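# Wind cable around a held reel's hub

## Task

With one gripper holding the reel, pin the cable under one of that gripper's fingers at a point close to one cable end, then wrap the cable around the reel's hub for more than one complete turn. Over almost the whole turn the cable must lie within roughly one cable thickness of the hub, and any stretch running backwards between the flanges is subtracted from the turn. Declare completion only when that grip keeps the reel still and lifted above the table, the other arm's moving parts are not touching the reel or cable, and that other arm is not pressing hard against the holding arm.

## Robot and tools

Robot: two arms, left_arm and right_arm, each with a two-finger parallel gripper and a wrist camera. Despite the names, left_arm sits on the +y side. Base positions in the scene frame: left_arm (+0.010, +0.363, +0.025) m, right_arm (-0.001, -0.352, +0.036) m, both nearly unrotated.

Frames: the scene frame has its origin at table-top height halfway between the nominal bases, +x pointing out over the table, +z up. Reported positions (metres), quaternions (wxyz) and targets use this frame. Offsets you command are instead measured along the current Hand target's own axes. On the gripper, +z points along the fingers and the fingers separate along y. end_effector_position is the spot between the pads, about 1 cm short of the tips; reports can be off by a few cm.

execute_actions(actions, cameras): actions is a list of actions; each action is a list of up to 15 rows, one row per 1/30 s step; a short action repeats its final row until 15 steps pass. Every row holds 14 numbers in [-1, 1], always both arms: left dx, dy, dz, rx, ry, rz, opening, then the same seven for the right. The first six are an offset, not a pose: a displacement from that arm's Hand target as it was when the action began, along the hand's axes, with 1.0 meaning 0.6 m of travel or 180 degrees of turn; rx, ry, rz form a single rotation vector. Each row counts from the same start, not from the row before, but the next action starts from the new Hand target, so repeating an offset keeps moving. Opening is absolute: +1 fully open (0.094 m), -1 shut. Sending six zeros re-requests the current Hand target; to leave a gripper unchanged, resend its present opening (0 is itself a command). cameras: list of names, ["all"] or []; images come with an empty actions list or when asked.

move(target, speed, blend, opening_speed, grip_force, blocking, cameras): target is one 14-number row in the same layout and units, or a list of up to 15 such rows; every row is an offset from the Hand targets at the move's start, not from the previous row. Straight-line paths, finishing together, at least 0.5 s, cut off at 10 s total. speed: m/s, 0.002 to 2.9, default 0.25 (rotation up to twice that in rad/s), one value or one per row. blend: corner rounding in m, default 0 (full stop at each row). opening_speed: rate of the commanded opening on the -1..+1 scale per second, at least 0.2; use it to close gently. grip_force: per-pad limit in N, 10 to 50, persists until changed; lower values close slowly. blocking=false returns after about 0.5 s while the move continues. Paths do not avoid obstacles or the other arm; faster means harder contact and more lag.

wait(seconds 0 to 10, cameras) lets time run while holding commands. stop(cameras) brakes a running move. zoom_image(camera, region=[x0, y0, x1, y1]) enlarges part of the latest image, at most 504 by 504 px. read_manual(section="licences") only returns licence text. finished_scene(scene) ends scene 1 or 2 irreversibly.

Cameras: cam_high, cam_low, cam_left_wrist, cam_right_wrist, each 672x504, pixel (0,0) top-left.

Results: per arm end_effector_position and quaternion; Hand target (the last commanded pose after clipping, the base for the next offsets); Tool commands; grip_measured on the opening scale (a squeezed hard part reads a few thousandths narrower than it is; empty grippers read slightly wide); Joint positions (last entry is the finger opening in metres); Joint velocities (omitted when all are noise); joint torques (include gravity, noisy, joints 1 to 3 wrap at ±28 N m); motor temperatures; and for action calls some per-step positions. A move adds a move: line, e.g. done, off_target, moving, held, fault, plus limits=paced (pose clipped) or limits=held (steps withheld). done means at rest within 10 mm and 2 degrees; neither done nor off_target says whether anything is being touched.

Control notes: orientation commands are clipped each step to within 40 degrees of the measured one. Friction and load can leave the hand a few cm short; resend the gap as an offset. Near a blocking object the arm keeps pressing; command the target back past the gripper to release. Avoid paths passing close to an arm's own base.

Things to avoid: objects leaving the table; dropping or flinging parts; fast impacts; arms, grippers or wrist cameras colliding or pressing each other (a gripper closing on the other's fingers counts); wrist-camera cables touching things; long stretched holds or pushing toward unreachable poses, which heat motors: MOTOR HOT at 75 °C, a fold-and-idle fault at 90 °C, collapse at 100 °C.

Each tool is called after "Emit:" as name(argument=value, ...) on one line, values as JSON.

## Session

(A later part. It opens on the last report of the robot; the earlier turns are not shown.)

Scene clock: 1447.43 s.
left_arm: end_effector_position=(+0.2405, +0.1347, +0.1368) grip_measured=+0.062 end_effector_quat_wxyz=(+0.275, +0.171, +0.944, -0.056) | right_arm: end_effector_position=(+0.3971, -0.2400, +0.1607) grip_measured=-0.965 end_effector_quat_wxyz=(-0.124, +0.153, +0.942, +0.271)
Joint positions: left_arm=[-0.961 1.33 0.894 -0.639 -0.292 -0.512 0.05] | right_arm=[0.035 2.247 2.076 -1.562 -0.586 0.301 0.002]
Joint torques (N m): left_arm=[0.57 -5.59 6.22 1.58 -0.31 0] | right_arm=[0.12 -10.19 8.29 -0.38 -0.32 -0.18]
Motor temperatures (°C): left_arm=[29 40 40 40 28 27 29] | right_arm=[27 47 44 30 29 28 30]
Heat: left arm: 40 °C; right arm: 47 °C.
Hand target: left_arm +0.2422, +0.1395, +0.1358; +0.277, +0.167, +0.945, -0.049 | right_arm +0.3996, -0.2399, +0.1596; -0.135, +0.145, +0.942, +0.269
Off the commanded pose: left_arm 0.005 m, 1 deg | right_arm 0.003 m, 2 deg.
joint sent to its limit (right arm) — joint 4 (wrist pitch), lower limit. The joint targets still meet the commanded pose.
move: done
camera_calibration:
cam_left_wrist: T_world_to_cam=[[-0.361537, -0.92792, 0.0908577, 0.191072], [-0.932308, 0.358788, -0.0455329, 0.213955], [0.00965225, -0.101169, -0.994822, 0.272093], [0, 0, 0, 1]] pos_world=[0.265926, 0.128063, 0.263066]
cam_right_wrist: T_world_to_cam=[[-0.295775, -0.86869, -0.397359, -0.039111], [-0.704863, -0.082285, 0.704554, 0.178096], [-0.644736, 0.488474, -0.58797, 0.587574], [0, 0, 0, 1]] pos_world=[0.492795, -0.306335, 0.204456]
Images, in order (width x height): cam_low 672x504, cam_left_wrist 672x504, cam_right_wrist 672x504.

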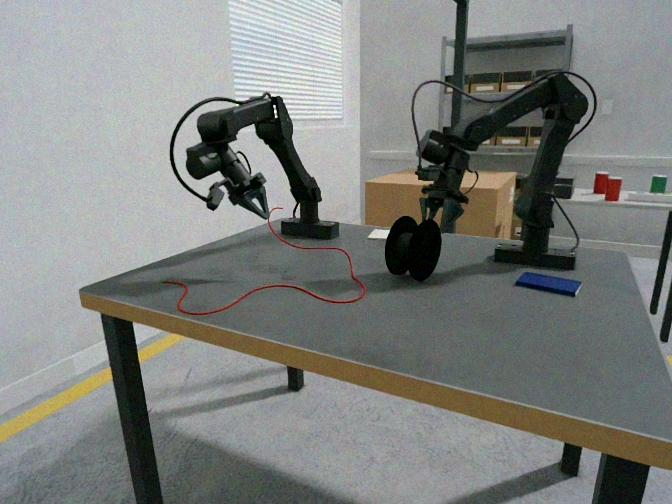

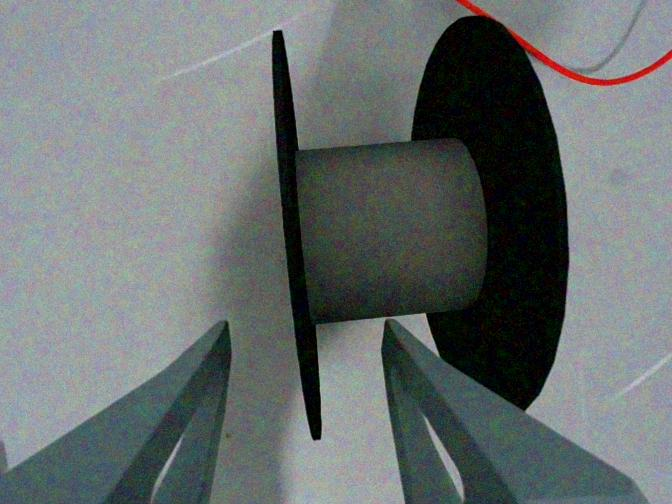

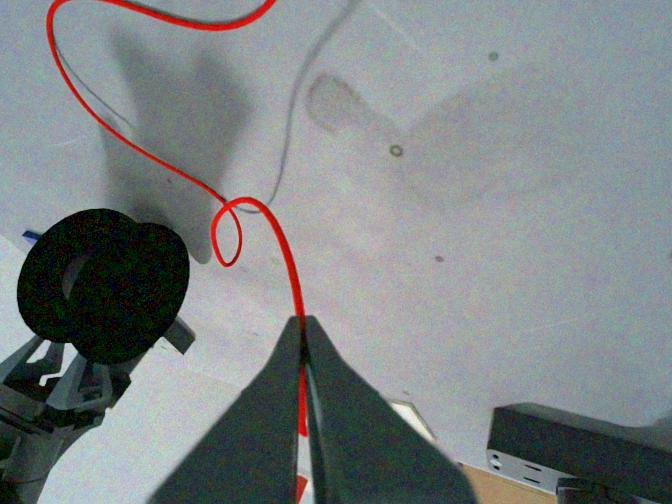

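Emit:
move(target=[0,0,0,0,0,0,0.064, 0.262,0.3508,0.2398,-0.1377,-0.1602,-0.1106,-1.0], speed=0.2, cameras=["all"])

Scene clock: 1505.90 s.
left_arm: end_effector_position=(+0.2405, +0.1347, +0.1368) grip_measured=+0.062 end_effector_quat_wxyz=(+0.275, +0.171, +0.944, -0.056) | right_arm: end_effector_position=(+0.3003, +0.0444, +0.1972) grip_measured=-0.965 end_effector_quat_wxyz=(+0.177, +0.063, +0.878, +0.441)
Joint positions: left_arm=[-0.961 1.33 0.894 -0.639 -0.292 -0.512 0.05] | right_arm=[0.841 1.702 1.136 -0.033 -0.234 1.103 0.002]
Joint torques (N m): left_arm=[0.49 -5.6 6.2 1.58 -0.3 0.02] | right_arm=[-0.14 -8.09 6.23 1.59 0.12 0.06]
Motor temperatures (°C): left_arm=[29 35 39 40 28 27 28] | right_arm=[27 47 44 30 29 28 31]
Heat: left arm: 40 °C; right arm: 47 °C.
Hand target: left_arm +0.2422, +0.1395, +0.1358; +0.277, +0.167, +0.945, -0.049 | right_arm +0.3023, +0.0414, +0.1927; +0.182, +0.070, +0.878, +0.437
Off the commanded pose: left_arm 0.005 m, 1 deg | right_arm 0.006 m, 1 deg.
move: done
camera_calibration:
cam_left_wrist: T_world_to_cam=[[-0.361537, -0.92792, 0.0908577, 0.191072], [-0.932308, 0.358788, -0.0455329, 0.213955], [0.00965225, -0.101169, -0.994822, 0.272093], [0, 0, 0, 1]] pos_world=[0.265926, 0.128063, 0.263066]
cam_right_wrist: T_world_to_cam=[[0.0481005, -0.691225, -0.721037, 0.146485], [-0.985418, -0.150791, 0.0788191, 0.318269], [-0.163208, 0.706732, -0.688399, 0.273138], [0, 0, 0, 1]] pos_world=[0.351161, -0.0437891, 0.268563]

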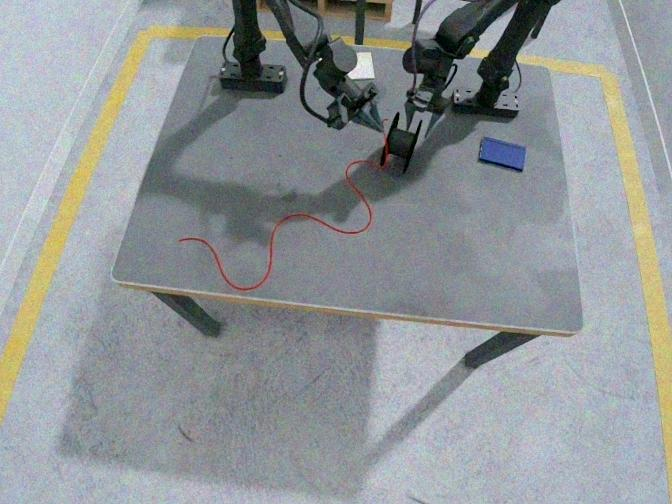

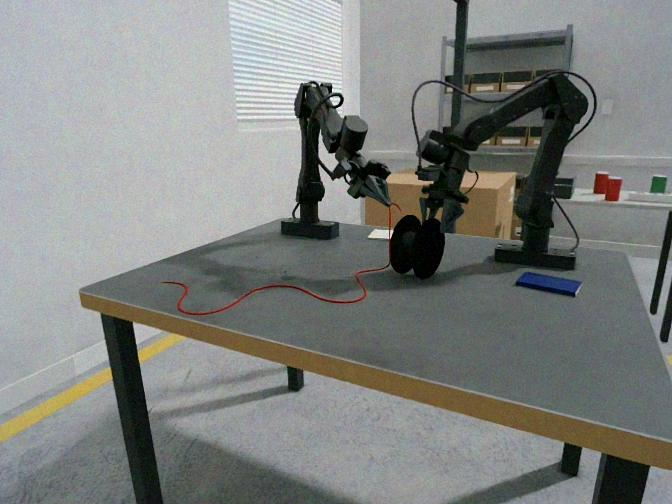

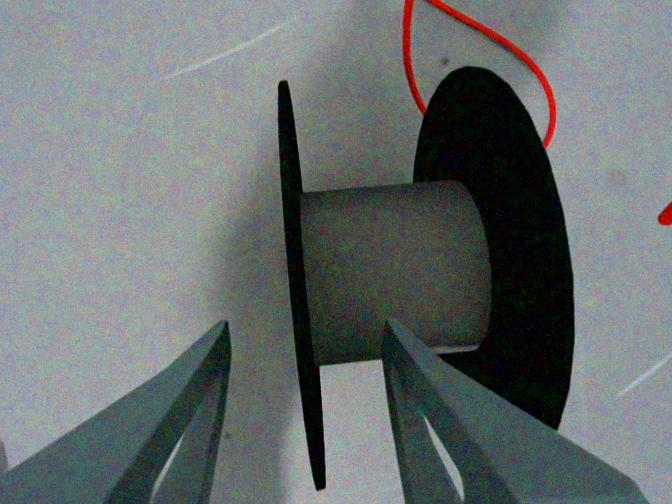

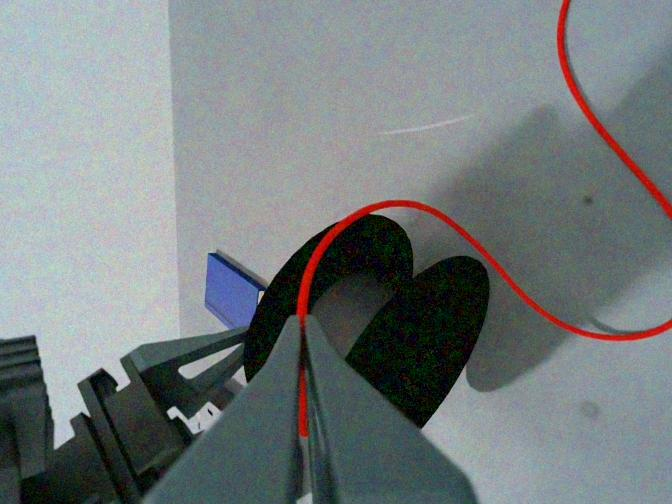

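Emit:
wait(seconds=0.2, cameras=["cam_left_wrist","cam_right_wrist"])

Scene clock: 1511.23 s.
left_arm: end_effector_position=(+0.2405, +0.1347, +0.1368) grip_measured=+0.062 end_effector_quat_wxyz=(+0.275, +0.171, +0.944, -0.056) | right_arm: end_effector_position=(+0.3004, +0.0444, +0.1972) grip_measured=-0.965 end_effector_quat_wxyz=(+0.178, +0.063, +0.878, +0.441)
Joint positions: left_arm=[-0.961 1.33 0.894 -0.639 -0.292 -0.512 0.05] | right_arm=[0.841 1.702 1.136 -0.033 -0.233 1.103 0.002]
Joint torques (N m): left_arm=[0.57 -5.59 6.24 1.56 -0.31 0.01] | right_arm=[-0.09 -8.25 6.3 1.61 0.09 0.03]
Heat: left arm: 40 °C; right arm: 46 °C.
Hand target: left_arm +0.2422, +0.1395, +0.1358; +0.277, +0.167, +0.945, -0.049 | right_arm +0.3023, +0.0414, +0.1927; +0.182, +0.070, +0.878, +0.437
Tool commands: left_gripper/opening=+0.064 right_gripper/opening=-1.0
Off the commanded pose: left_arm 0.005 m, 1 deg | right_arm 0.006 m, 1 deg.
wait: 0.20 s; at rest from the start
camera_calibration:
cam_left_wrist: T_world_to_cam=[[-0.361537, -0.92792, 0.0908577, 0.191072], [-0.932308, 0.358788, -0.0455329, 0.213955], [0.00965225, -0.101169, -0.994822, 0.272093], [0, 0, 0, 1]] pos_world=[0.265926, 0.128063, 0.263066]
cam_right_wrist: T_world_to_cam=[[0.0477711, -0.691033, -0.721243, 0.146668], [-0.985501, -0.1503, 0.0787303, 0.318321], [-0.162808, 0.707025, -0.688193, 0.273094], [0, 0, 0, 1]] pos_world=[0.351161, -0.0438888, 0.268663]
Images, in order (width x height): cam_left_wrist 672x504, cam_right_wrist 672x504.

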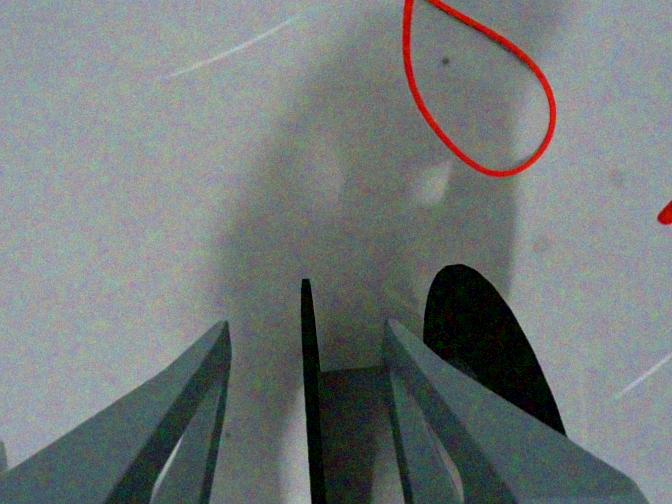

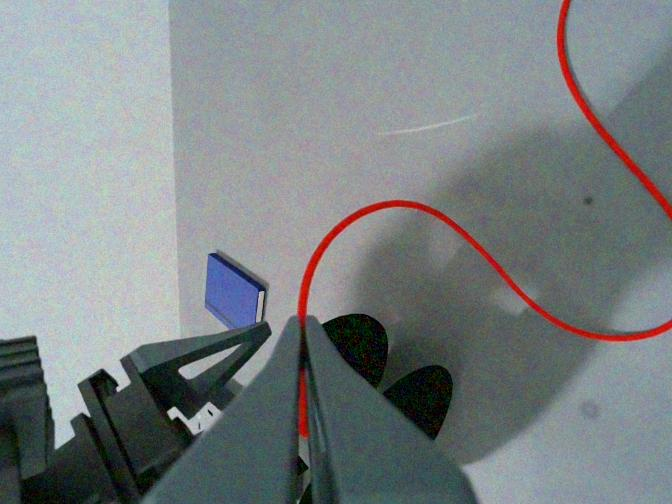

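Emit:
execute_actions(actions=[])

Scene clock: 1537.07 s.
left_arm: end_effector_position=(+0.2405, +0.1347, +0.1368) grip_measured=+0.062 end_effector_quat_wxyz=(+0.275, +0.171, +0.944, -0.056) | right_arm: end_effector_position=(+0.3004, +0.0444, +0.1972) grip_measured=-0.965 end_effector_quat_wxyz=(+0.178, +0.063, +0.878, +0.441)
Joint positions: left_arm=[-0.961 1.33 0.894 -0.639 -0.292 -0.512 0.05] | right_arm=[0.841 1.702 1.136 -0.033 -0.233 1.103 0.002]
Joint velocities: within noise
Joint torques (N m): left_arm=[0.58 -5.57 6.16 1.58 -0.32 0.02] | right_arm=[-0.24 -8.25 6.05 1.55 0.12 0.08]
Motor temperatures (°C): left_arm=[29 34 38 39 28 27 28] | right_arm=[27 44 44 38 29 28 31]
Heat: left arm: 39 °C; right arm: 44 °C.
Hand target: left_arm +0.2422, +0.1395, +0.1358; +0.277, +0.167, +0.945, -0.049 | right_arm +0.3023, +0.0414, +0.1927; +0.182, +0.070, +0.878, +0.437
Tool commands: left_gripper/opening=+0.064 right_gripper/opening=-1.0
Off the commanded pose: left_arm 0.005 m, 1 deg | right_arm 0.006 m, 1 deg.
camera_calibration:
cam_left_wrist: T_world_to_cam=[[-0.361537, -0.92792, 0.0908577, 0.191072], [-0.932308, 0.358788, -0.0455329, 0.213955], [0.00965225, -0.101169, -0.994822, 0.272093], [0, 0, 0, 1]] pos_world=[0.265926, 0.128063, 0.263066]
cam_right_wrist: T_world_to_cam=[[0.0477711, -0.691033, -0.721243, 0.146668], [-0.985501, -0.1503, 0.0787303, 0.318321], [-0.162808, 0.707025, -0.688193, 0.273094], [0, 0, 0, 1]] pos_world=[0.351161, -0.0438888, 0.268663]

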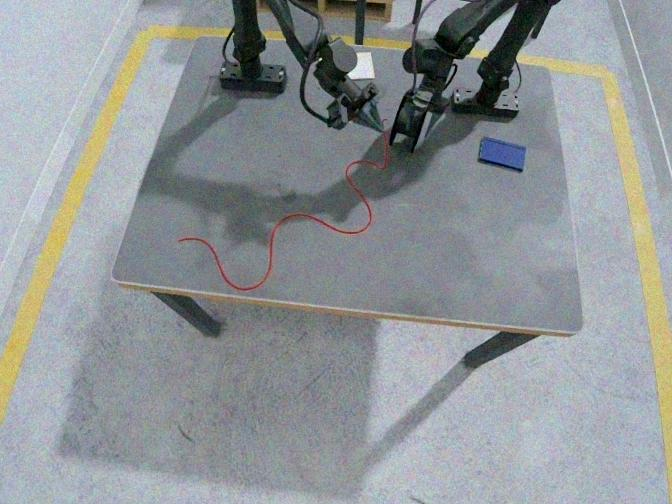

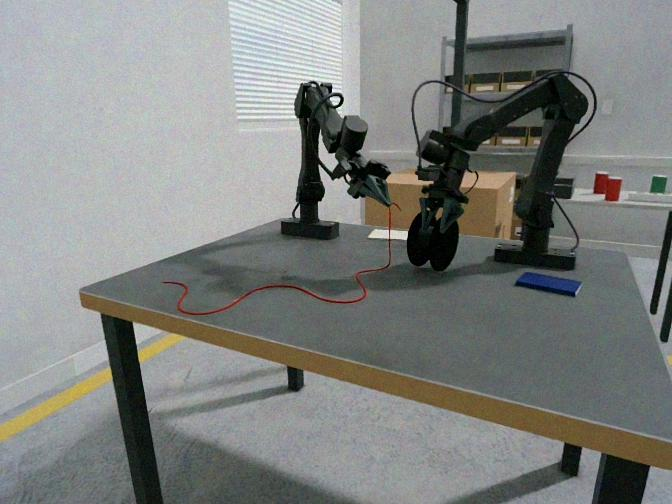

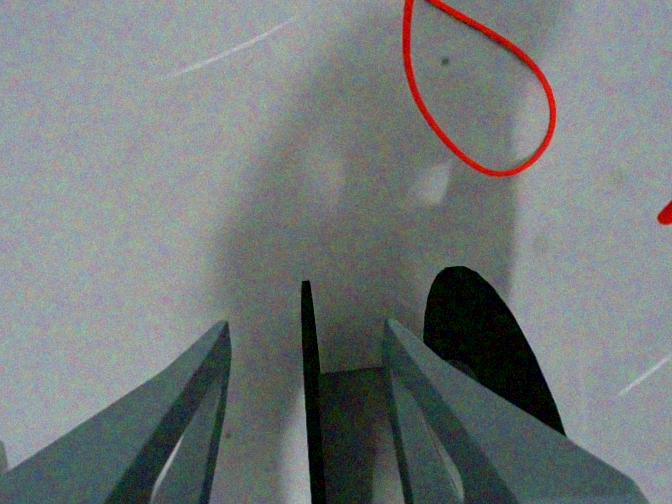

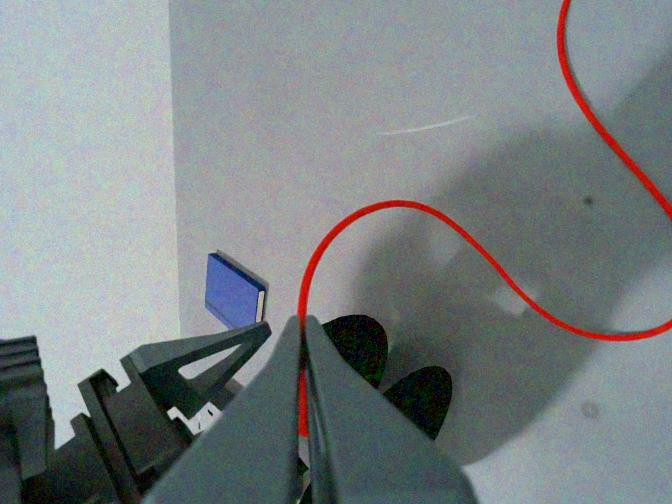

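Emit:
move(target=[[0.0322,0,-0.0207,0,0,0,0.064, 0.0368,0.0092,-0.004,0,0,0,-1.0],[0.0322,0,-0.0207,0,0,0,0.064, 0.035,0,0.1138,0,0,0,-1.0]], speed=0.1, blend=0.01, cameras=["all"])

Scene clock: 1595.20 s.
left_arm: end_effector_position=(+0.2241, +0.1403, +0.1390) grip_measured=+0.062 end_effector_quat_wxyz=(+0.278, +0.169, +0.944, -0.059) | right_arm: end_effector_position=(+0.3033, +0.0894, +0.1430) grip_measured=-0.965 end_effector_quat_wxyz=(+0.171, +0.069, +0.884, +0.429)
Joint positions: left_arm=[-1.005 1.265 0.855 -0.668 -0.313 -0.554 0.05] | right_arm=[0.916 1.917 1.198 0.1 -0.166 1.151 0.002]
Joint torques (N m): left_arm=[-0.47 -5.87 5.34 1.44 -0.4 -0.11] | right_arm=[0.44 -8.47 10.03 1.58 0.13 0.07]
Motor temperatures (°C): left_arm=[29 34 38 39 28 27 28] | right_arm=[27 42 44 43 29 28 31]
Heat: left arm: 39 °C; right arm: 44 °C.
Hand target: left_arm +0.2206, +0.1475, +0.1357; +0.277, +0.167, +0.945, -0.049 | right_arm +0.3091, +0.0980, +0.1498; +0.183, +0.070, +0.878, +0.437
Off the commanded pose: left_arm 0.008 m, 1 deg | right_arm 0.012 m, 2 deg.
move: off_target (right_arm)
camera_calibration:
cam_left_wrist: T_world_to_cam=[[-0.360633, -0.927646, 0.0970451, 0.18907], [-0.932602, 0.357066, -0.0525088, 0.198046], [0.0140581, -0.109441, -0.993894, 0.275092], [0, 0, 0, 1]] pos_world=[0.249016, 0.134781, 0.265463]
cam_right_wrist: T_world_to_cam=[[0.0289036, -0.707466, -0.706156, 0.143553], [-0.984823, -0.141107, 0.101059, 0.327899], [-0.171139, 0.692518, -0.700807, 0.210058], [0, 0, 0, 1]] pos_world=[0.354722, 0.00235868, 0.215444]

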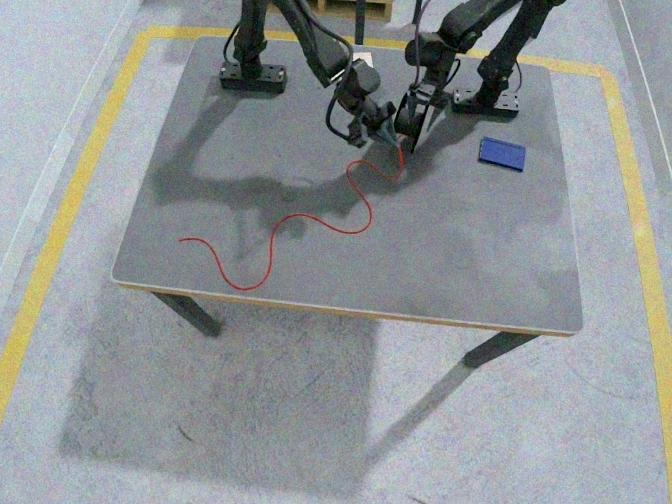

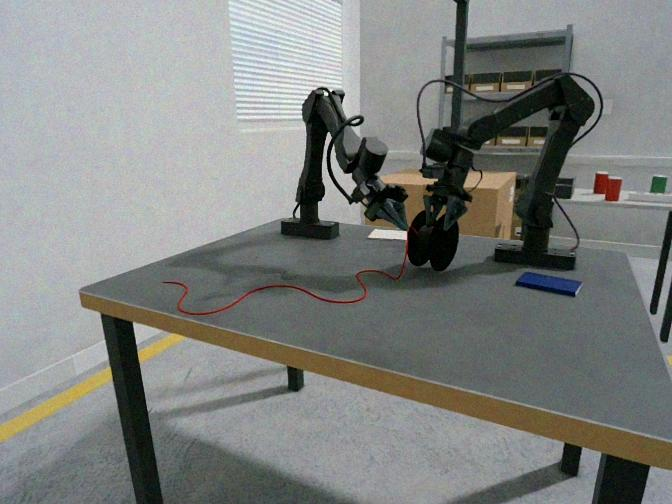

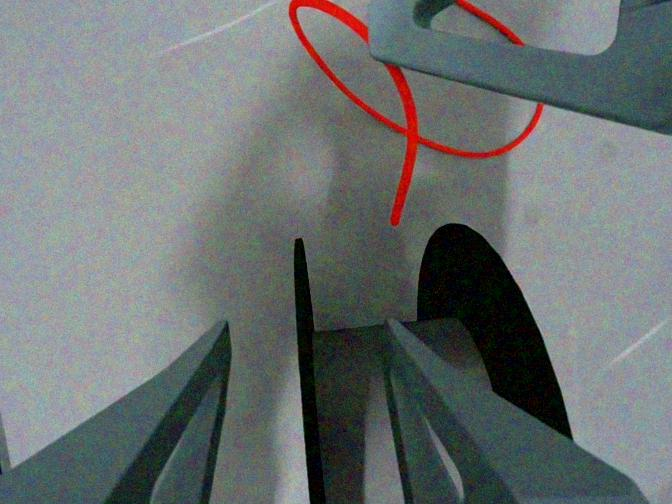

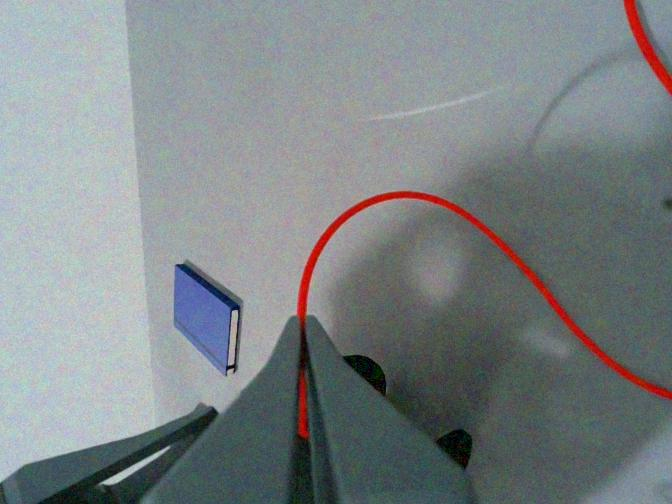

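Emit:
move(target=[0,0,0,0,0,0,0.064, -0.0012,0.014,0.0205,0,0,0,-1.0], speed=0.1, cameras=["cam_left_wrist","cam_right_wrist"])

Scene clock: 1619.17 s.
left_arm: end_effector_position=(+0.2241, +0.1403, +0.1390) grip_measured=+0.062 end_effector_quat_wxyz=(+0.278, +0.169, +0.944, -0.059) | right_arm: end_effector_position=(+0.3109, +0.1063, +0.1495) grip_measured=-0.965 end_effector_quat_wxyz=(+0.177, +0.067, +0.878, +0.439)
Joint positions: left_arm=[-1.005 1.265 0.855 -0.668 -0.313 -0.554 0.05] | right_arm=[0.927 1.964 1.27 0.1 -0.158 1.157 0.002]
Joint torques (N m): left_arm=[-0.55 -5.87 5.34 1.45 -0.39 -0.1] | right_arm=[0.47 -8.79 9.99 1.39 0.11 0.03]
Heat: left arm: 38 °C; right arm: 46 °C.
Hand target: left_arm +0.2206, +0.1475, +0.1357; +0.277, +0.167, +0.945, -0.049 | right_arm +0.3141, +0.1120, +0.1497; +0.183, +0.070, +0.878, +0.437
Off the commanded pose: left_arm 0.009 m, 1 deg | right_arm 0.007 m, 1 deg.
move: done
camera_calibration:
cam_left_wrist: T_world_to_cam=[[-0.360633, -0.927646, 0.0970451, 0.18907], [-0.932602, 0.357066, -0.0525088, 0.198046], [0.0140581, -0.109441, -0.993894, 0.275092], [0, 0, 0, 1]] pos_world=[0.249016, 0.134781, 0.265463]
cam_right_wrist: T_world_to_cam=[[0.0398149, -0.69335, -0.719501, 0.156868], [-0.986224, -0.142971, 0.0832, 0.340448], [-0.160554, 0.706276, -0.68949, 0.197709], [0, 0, 0, 1]] pos_world=[0.361255, 0.0178012, 0.22086]
Images, in order (width x height): cam_left_wrist 672x504, cam_right_wrist 672x504.

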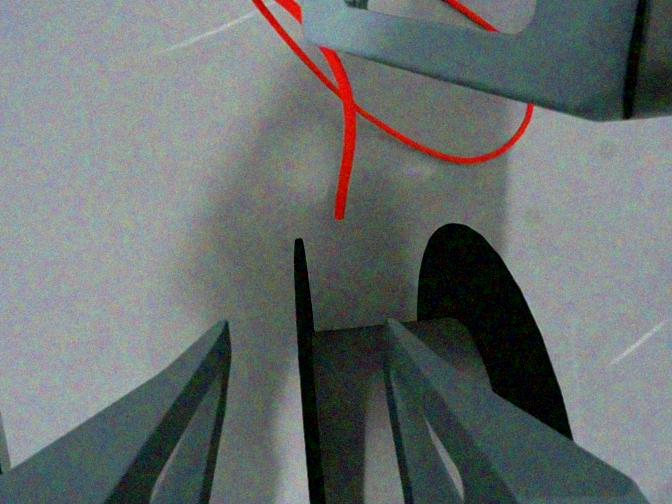

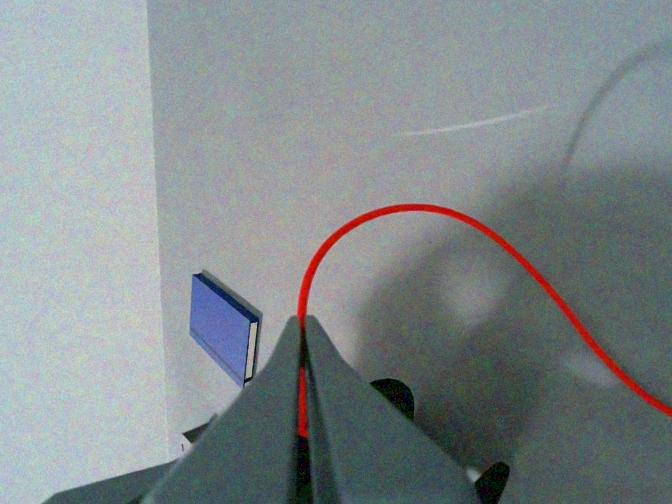

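Emit:
move(target=[0,0,0,0,0,0,0.064, 0.0868,0.0083,-0.0025,0,0,0,-1.0], speed=0.08, cameras=["cam_low","cam_left_wrist","cam_right_wrist"])

Scene clock: 1634.47 s.
left_arm: end_effector_position=(+0.2225, +0.1421, +0.1373) grip_measured=+0.062 end_effector_quat_wxyz=(+0.274, +0.170, +0.945, -0.056) | right_arm: end_effector_position=(+0.2668, +0.1299, +0.1406) grip_measured=-0.965 end_effector_quat_wxyz=(+0.176, +0.067, +0.880, +0.437)
Joint positions: left_arm=[-1.006 1.265 0.852 -0.676 -0.313 -0.555 0.05] | right_arm=[1.049 1.964 1.234 0.138 -0.057 1.225 0.002]
Joint torques (N m): left_arm=[-0.54 -5.87 5.55 1.52 -0.41 -0.11] | right_arm=[0.72 -11.03 5.76 1.55 0.2 0.07]
Heat: left arm: 38 °C; right arm: 45 °C.
Hand target: left_arm +0.2206, +0.1474, +0.1358; +0.277, +0.167, +0.945, -0.049 | right_arm +0.2654, +0.1286, +0.1410; +0.183, +0.070, +0.878, +0.437
Off the commanded pose: left_arm 0.006 m, 1 deg | right_arm 0.002 m, 1 deg.
move: done
camera_calibration:
cam_left_wrist: T_world_to_cam=[[-0.360804, -0.928184, 0.0910764, 0.191197], [-0.932607, 0.358222, -0.0438309, 0.194564], [0.00805752, -0.100753, -0.994879, 0.273856], [0, 0, 0, 1]] pos_world=[0.24823, 0.135361, 0.263567]
cam_right_wrist: T_world_to_cam=[[0.038884, -0.696585, -0.71642, 0.16897], [-0.985751, -0.144166, 0.0866722, 0.300658], [-0.163658, 0.702841, -0.692265, 0.169532], [0, 0, 0, 1]] pos_world=[0.317548, 0.0418923, 0.212356]
Images, in order (width x height): cam_low 672x504, cam_left_wrist 672x504, cam_right_wrist 672x504.

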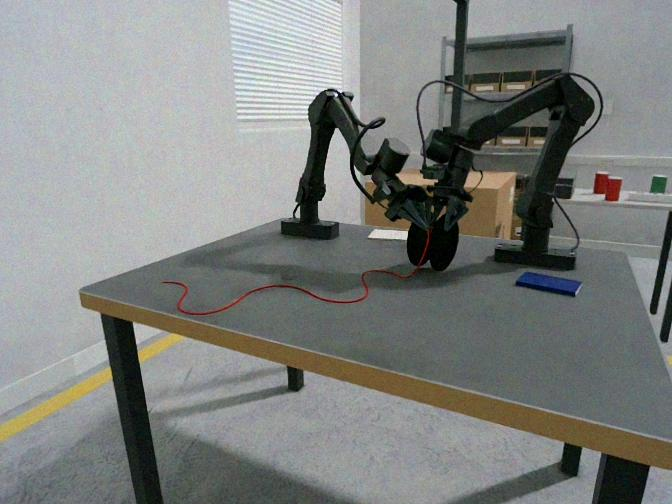

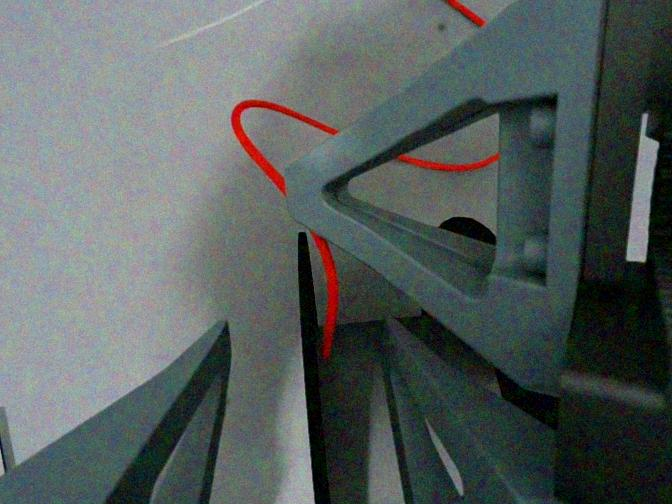

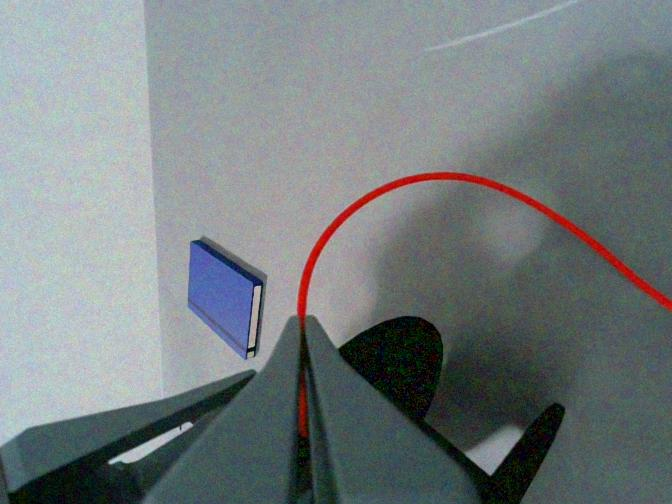

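Emit:
move(target=[0,0,0,0,0,0,0.064, 0.0175,0.0005,-0.0165,0,0,0,-1.0], speed=0.06, cameras=["cam_left_wrist","cam_right_wrist"])

Scene clock: 1646.33 s.
left_arm: end_effector_position=(+0.2214, +0.1438, +0.1362) grip_measured=+0.063 end_effector_quat_wxyz=(+0.271, +0.171, +0.946, -0.053) | right_arm: end_effector_position=(+0.2617, +0.1225, +0.1326) grip_measured=-0.965 end_effector_quat_wxyz=(+0.181, +0.078, +0.883, +0.427)
Joint positions: left_arm=[-1.006 1.265 0.852 -0.686 -0.312 -0.555 0.05] | right_arm=[1.063 1.949 1.192 0.149 -0.02 1.244 0.002]
Joint torques (N m): left_arm=[-0.44 -5.89 5.5 1.58 -0.4 -0.11] | right_arm=[1.36 -12.81 5.56 1.52 0.03 -0.02]
Heat: left arm: 38 °C; right arm: 45 °C.
Hand target: left_arm +0.2206, +0.1474, +0.1357; +0.277, +0.167, +0.945, -0.049 | right_arm +0.2518, +0.1244, +0.1439; +0.183, +0.070, +0.878, +0.437
Off the commanded pose: left_arm 0.004 m, 1 deg | right_arm 0.015 m, 2 deg.
move: off_target (right_arm)
camera_calibration:
cam_left_wrist: T_world_to_cam=[[-0.360519, -0.928789, 0.0858879, 0.193145], [-0.932749, 0.358733, -0.035928, 0.191701], [0.00255867, -0.0930645, -0.995657, 0.273159], [0, 0, 0, 1]] pos_world=[0.247743, 0.136043, 0.262271]
cam_right_wrist: T_world_to_cam=[[0.0162429, -0.709321, -0.704698, 0.164096], [-0.988973, -0.115159, 0.0931192, 0.29173], [-0.147204, 0.695415, -0.70337, 0.166449], [0, 0, 0, 1]] pos_world=[0.310349, 0.0342408, 0.205548]
Images, in order (width x height): cam_left_wrist 672x504, cam_right_wrist 672x504.

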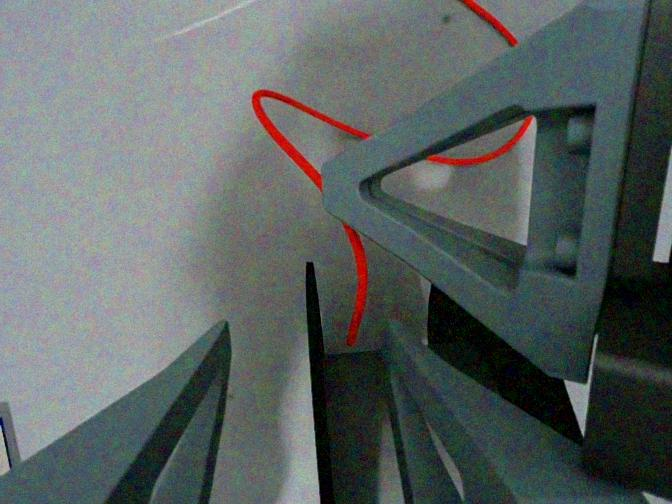

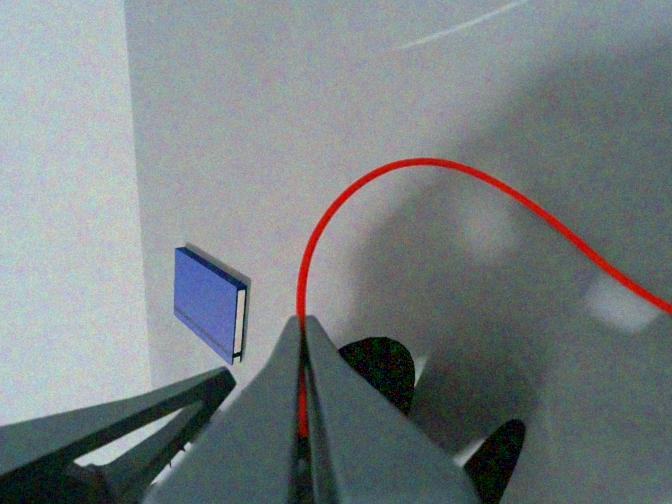

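Emit:
move(target=[0,0,0,0,0,0,0.064, -0.0185,0.014,-0.0077,0,0,0,-1.0], speed=0.06, cameras=["cam_left_wrist"])

Scene clock: 1693.20 s.
left_arm: end_effector_position=(+0.2214, +0.1438, +0.1362) grip_measured=+0.063 end_effector_quat_wxyz=(+0.271, +0.171, +0.946, -0.053) | right_arm: end_effector_position=(+0.2601, +0.1203, +0.1359) grip_measured=-0.965 end_effector_quat_wxyz=(+0.179, +0.078, +0.884, +0.424)
Joint positions: left_arm=[-1.006 1.265 0.852 -0.686 -0.312 -0.555 0.05] | right_arm=[1.063 1.935 1.192 0.128 -0.022 1.244 0.002]
Joint torques (N m): left_arm=[-0.4 -5.9 5.55 1.58 -0.37 -0.11] | right_arm=[0.01 -12.63 8.65 1.29 -0.1 -0.14]
Motor temperatures (°C): left_arm=[29 34 38 38 28 27 27] | right_arm=[27 48 44 47 29 28 32]
Heat: left arm: 38 °C; right arm: 48 °C.
Hand target: left_arm +0.2206, +0.1474, +0.1358; +0.277, +0.167, +0.945, -0.049 | right_arm +0.2600, +0.1229, +0.1561; +0.183, +0.070, +0.878, +0.437
Off the commanded pose: left_arm 0.004 m, 1 deg | right_arm 0.020 m, 2 deg.
move: off_target (right_arm)
camera_calibration:
cam_left_wrist: T_world_to_cam=[[-0.360519, -0.928789, 0.0858879, 0.193145], [-0.932749, 0.358733, -0.035928, 0.191701], [0.00255867, -0.0930645, -0.995657, 0.273159], [0, 0, 0, 1]] pos_world=[0.247743, 0.136043, 0.262271]
Images, in order (width x height): cam_left_wrist 672x504.

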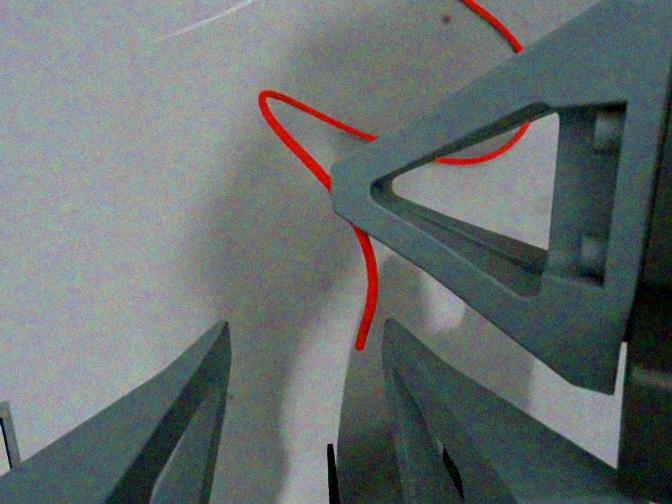

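Emit:
move(target=[0.133,-0.0137,-0.0855,0,0,0,0.064, 0,0,0,0,0,0,-1.0], speed=0.15, cameras=["all"])

Scene clock: 1712.27 s.
left_arm: end_effector_position=(+0.1276, +0.1655, +0.1379) grip_measured=+0.063 end_effector_quat_wxyz=(+0.271, +0.169, +0.946, -0.061) | right_arm: end_effector_position=(+0.2571, +0.1207, +0.1344) grip_measured=-0.965 end_effector_quat_wxyz=(+0.171, +0.075, +0.886, +0.424)
Joint positions: left_arm=[-1.415 1.048 0.748 -0.943 -0.465 -0.966 0.05] | right_arm=[1.063 1.935 1.192 0.121 -0.037 1.244 0.002]
Joint torques (N m): left_arm=[-0.61 -2.81 5.61 1.16 -0.56 -0.12] | right_arm=[-0.16 -12.71 8.75 1.33 0.03 -0.18]
Heat: left arm: 38 °C; right arm: 47 °C.
Hand target: left_arm +0.1287, +0.1723, +0.1357; +0.277, +0.167, +0.945, -0.049 | right_arm +0.2600, +0.1229, +0.1560; +0.183, +0.070, +0.878, +0.437
Off the commanded pose: left_arm 0.007 m, 2 deg | right_arm 0.022 m, 2 deg.
move: off_target (right_arm)
camera_calibration:
cam_left_wrist: T_world_to_cam=[[-0.359613, -0.927453, 0.102515, 0.176821], [-0.933101, 0.357534, -0.0386187, 0.0970203], [-0.000835469, -0.109544, -0.993982, 0.28004], [0, 0, 0, 1]] pos_world=[0.154351, 0.159982, 0.263975]
cam_right_wrist: T_world_to_cam=[[0.0154611, -0.714085, -0.699888, 0.164296], [-0.985714, -0.128295, 0.109122, 0.285411], [-0.167714, 0.688203, -0.705868, 0.17481], [0, 0, 0, 1]] pos_world=[0.308111, 0.0336329, 0.207237]

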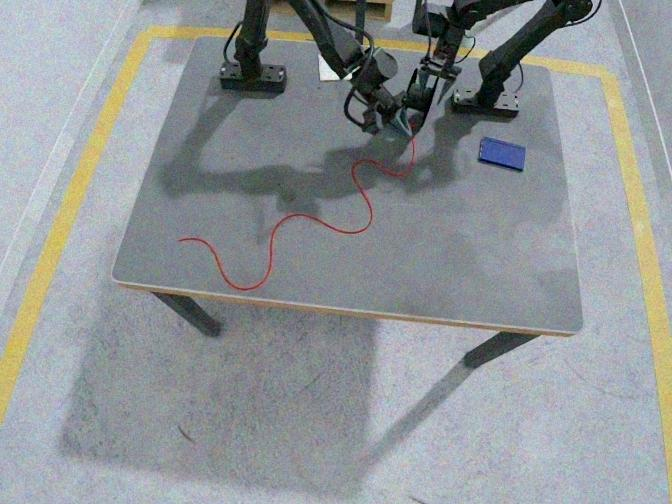

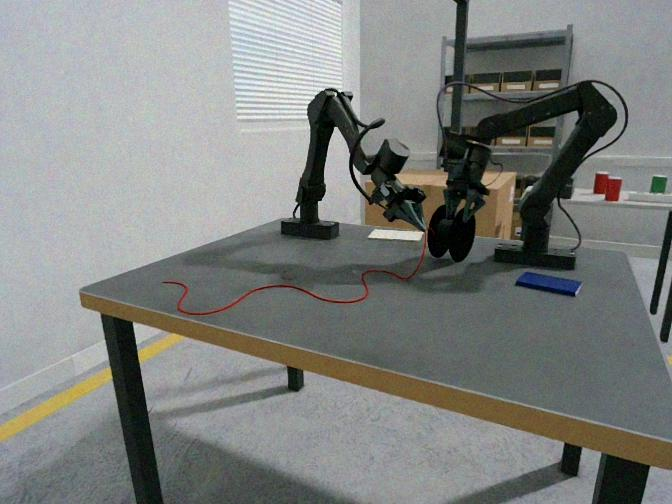

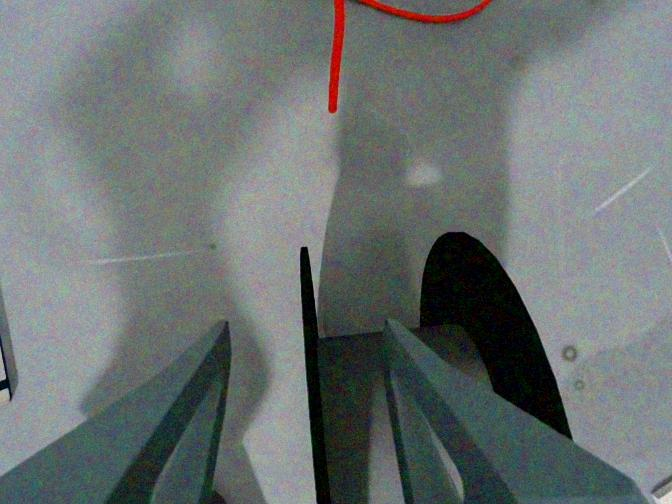

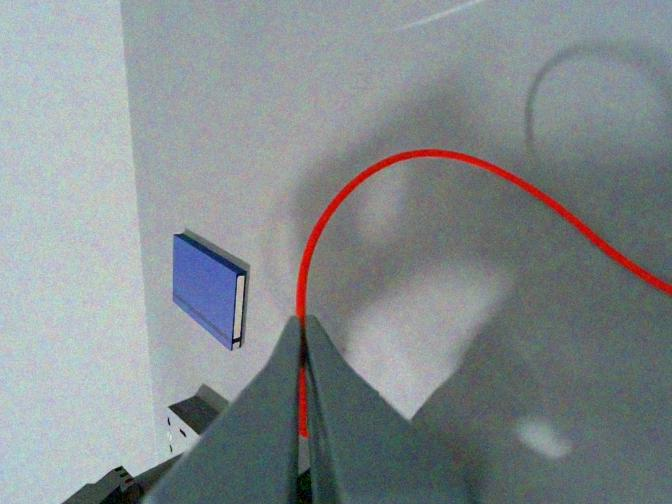

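Emit:
move(target=[0.022,0,-0.014,0,0,0,-1.0, 0,0,0,0,0,0,-1.0], speed=0.1, opening_speed=0.6, cameras=["all"])

Scene clock: 1718.43 s.
left_arm: end_effector_position=(+0.1117, +0.1685, +0.1392) grip_measured=-0.920 end_effector_quat_wxyz=(+0.269, +0.165, +0.947, -0.066) | right_arm: end_effector_position=(+0.2571, +0.1207, +0.1344) grip_measured=-0.965 end_effector_quat_wxyz=(+0.171, +0.075, +0.886, +0.424)
Joint positions: left_arm=[-1.506 1.029 0.748 -0.999 -0.487 -1.071 0.004] | right_arm=[1.063 1.935 1.192 0.121 -0.037 1.244 0.002]
Joint torques (N m): left_arm=[-0.49 -2.59 5.2 1.04 -0.6 -0.07] | right_arm=[-0.01 -12.57 8.7 1.34 0.05 -0.19]
Heat: left arm: 38 °C; right arm: 47 °C.
Hand target: left_arm +0.1140, +0.1776, +0.1357; +0.277, +0.167, +0.945, -0.049 | right_arm +0.2600, +0.1229, +0.1560; +0.183, +0.070, +0.878, +0.437
Off the commanded pose: left_arm 0.010 m, 2 deg | right_arm 0.022 m, 2 deg.
move: off_target (right_arm)
camera_calibration:
cam_left_wrist: T_world_to_cam=[[-0.354587, -0.927819, 0.115847, 0.171387], [-0.935002, 0.352669, -0.0373483, 0.0820653], [-0.00620332, -0.121561, -0.992565, 0.284081], [0, 0, 0, 1]] pos_world=[0.139265, 0.164607, 0.265179]
cam_right_wrist: T_world_to_cam=[[0.0154611, -0.714085, -0.699888, 0.164296], [-0.985714, -0.128295, 0.109122, 0.285411], [-0.167714, 0.688203, -0.705868, 0.17481], [0, 0, 0, 1]] pos_world=[0.308111, 0.0336329, 0.207237]

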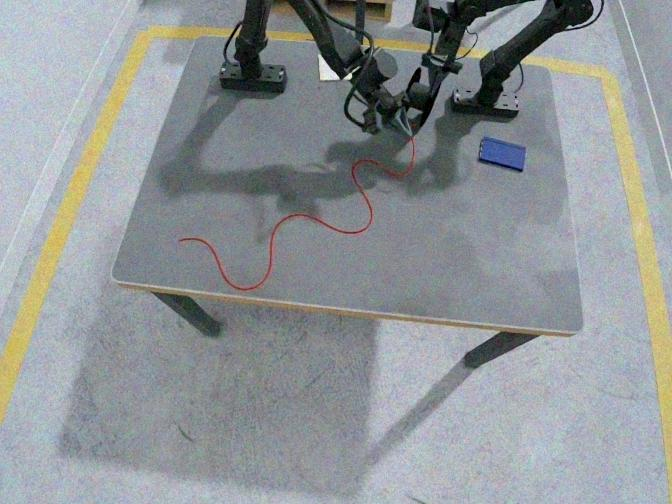

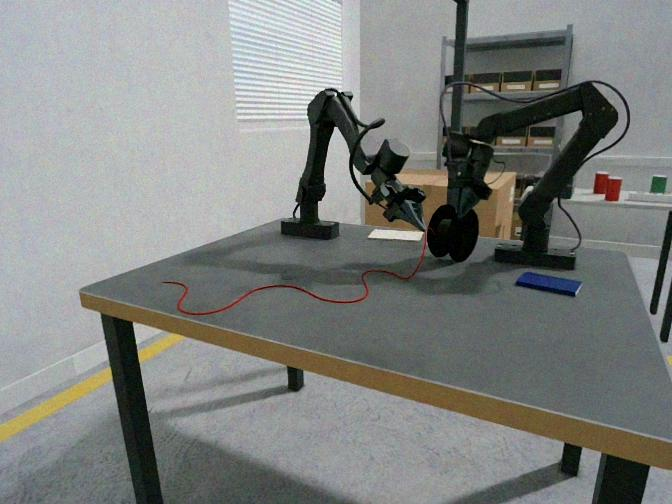

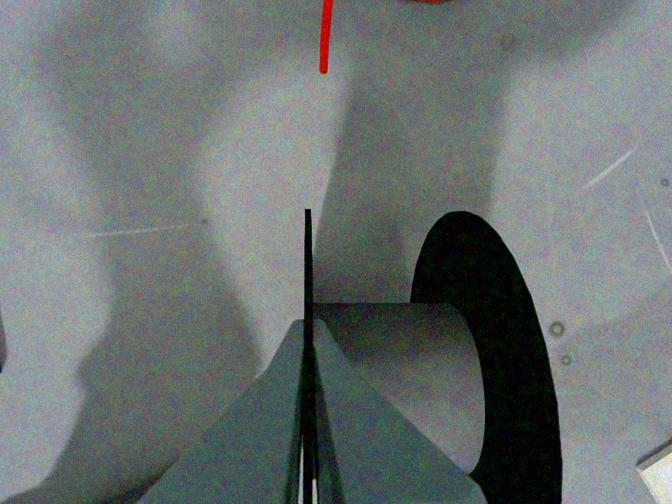

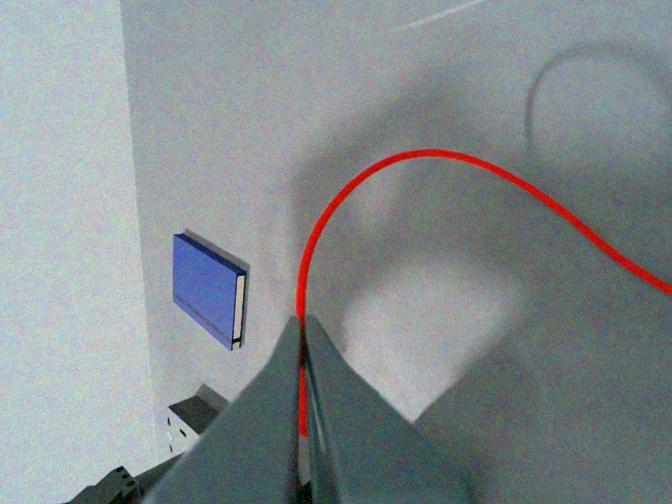

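Emit:
zoom_image(camera="cam_low", region=[360, 180, 500, 280])

Emit:
zoom_image(camera="cam_high", region=[330, 60, 470, 160])

Scaled by 3.600 from the camera's 672x504 image, which has a finer 960x720 frame.

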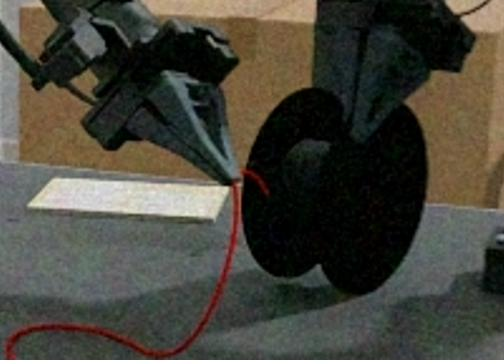

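Scaled by 3.600 from the camera's 672x504 image, which has a finer 960x720 frame.

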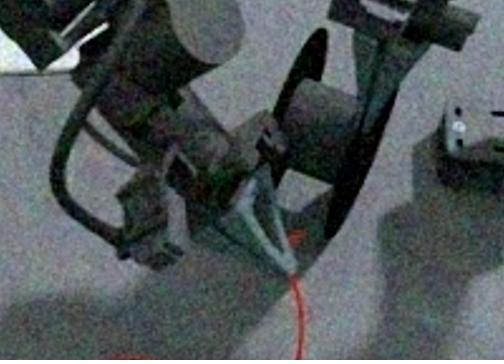

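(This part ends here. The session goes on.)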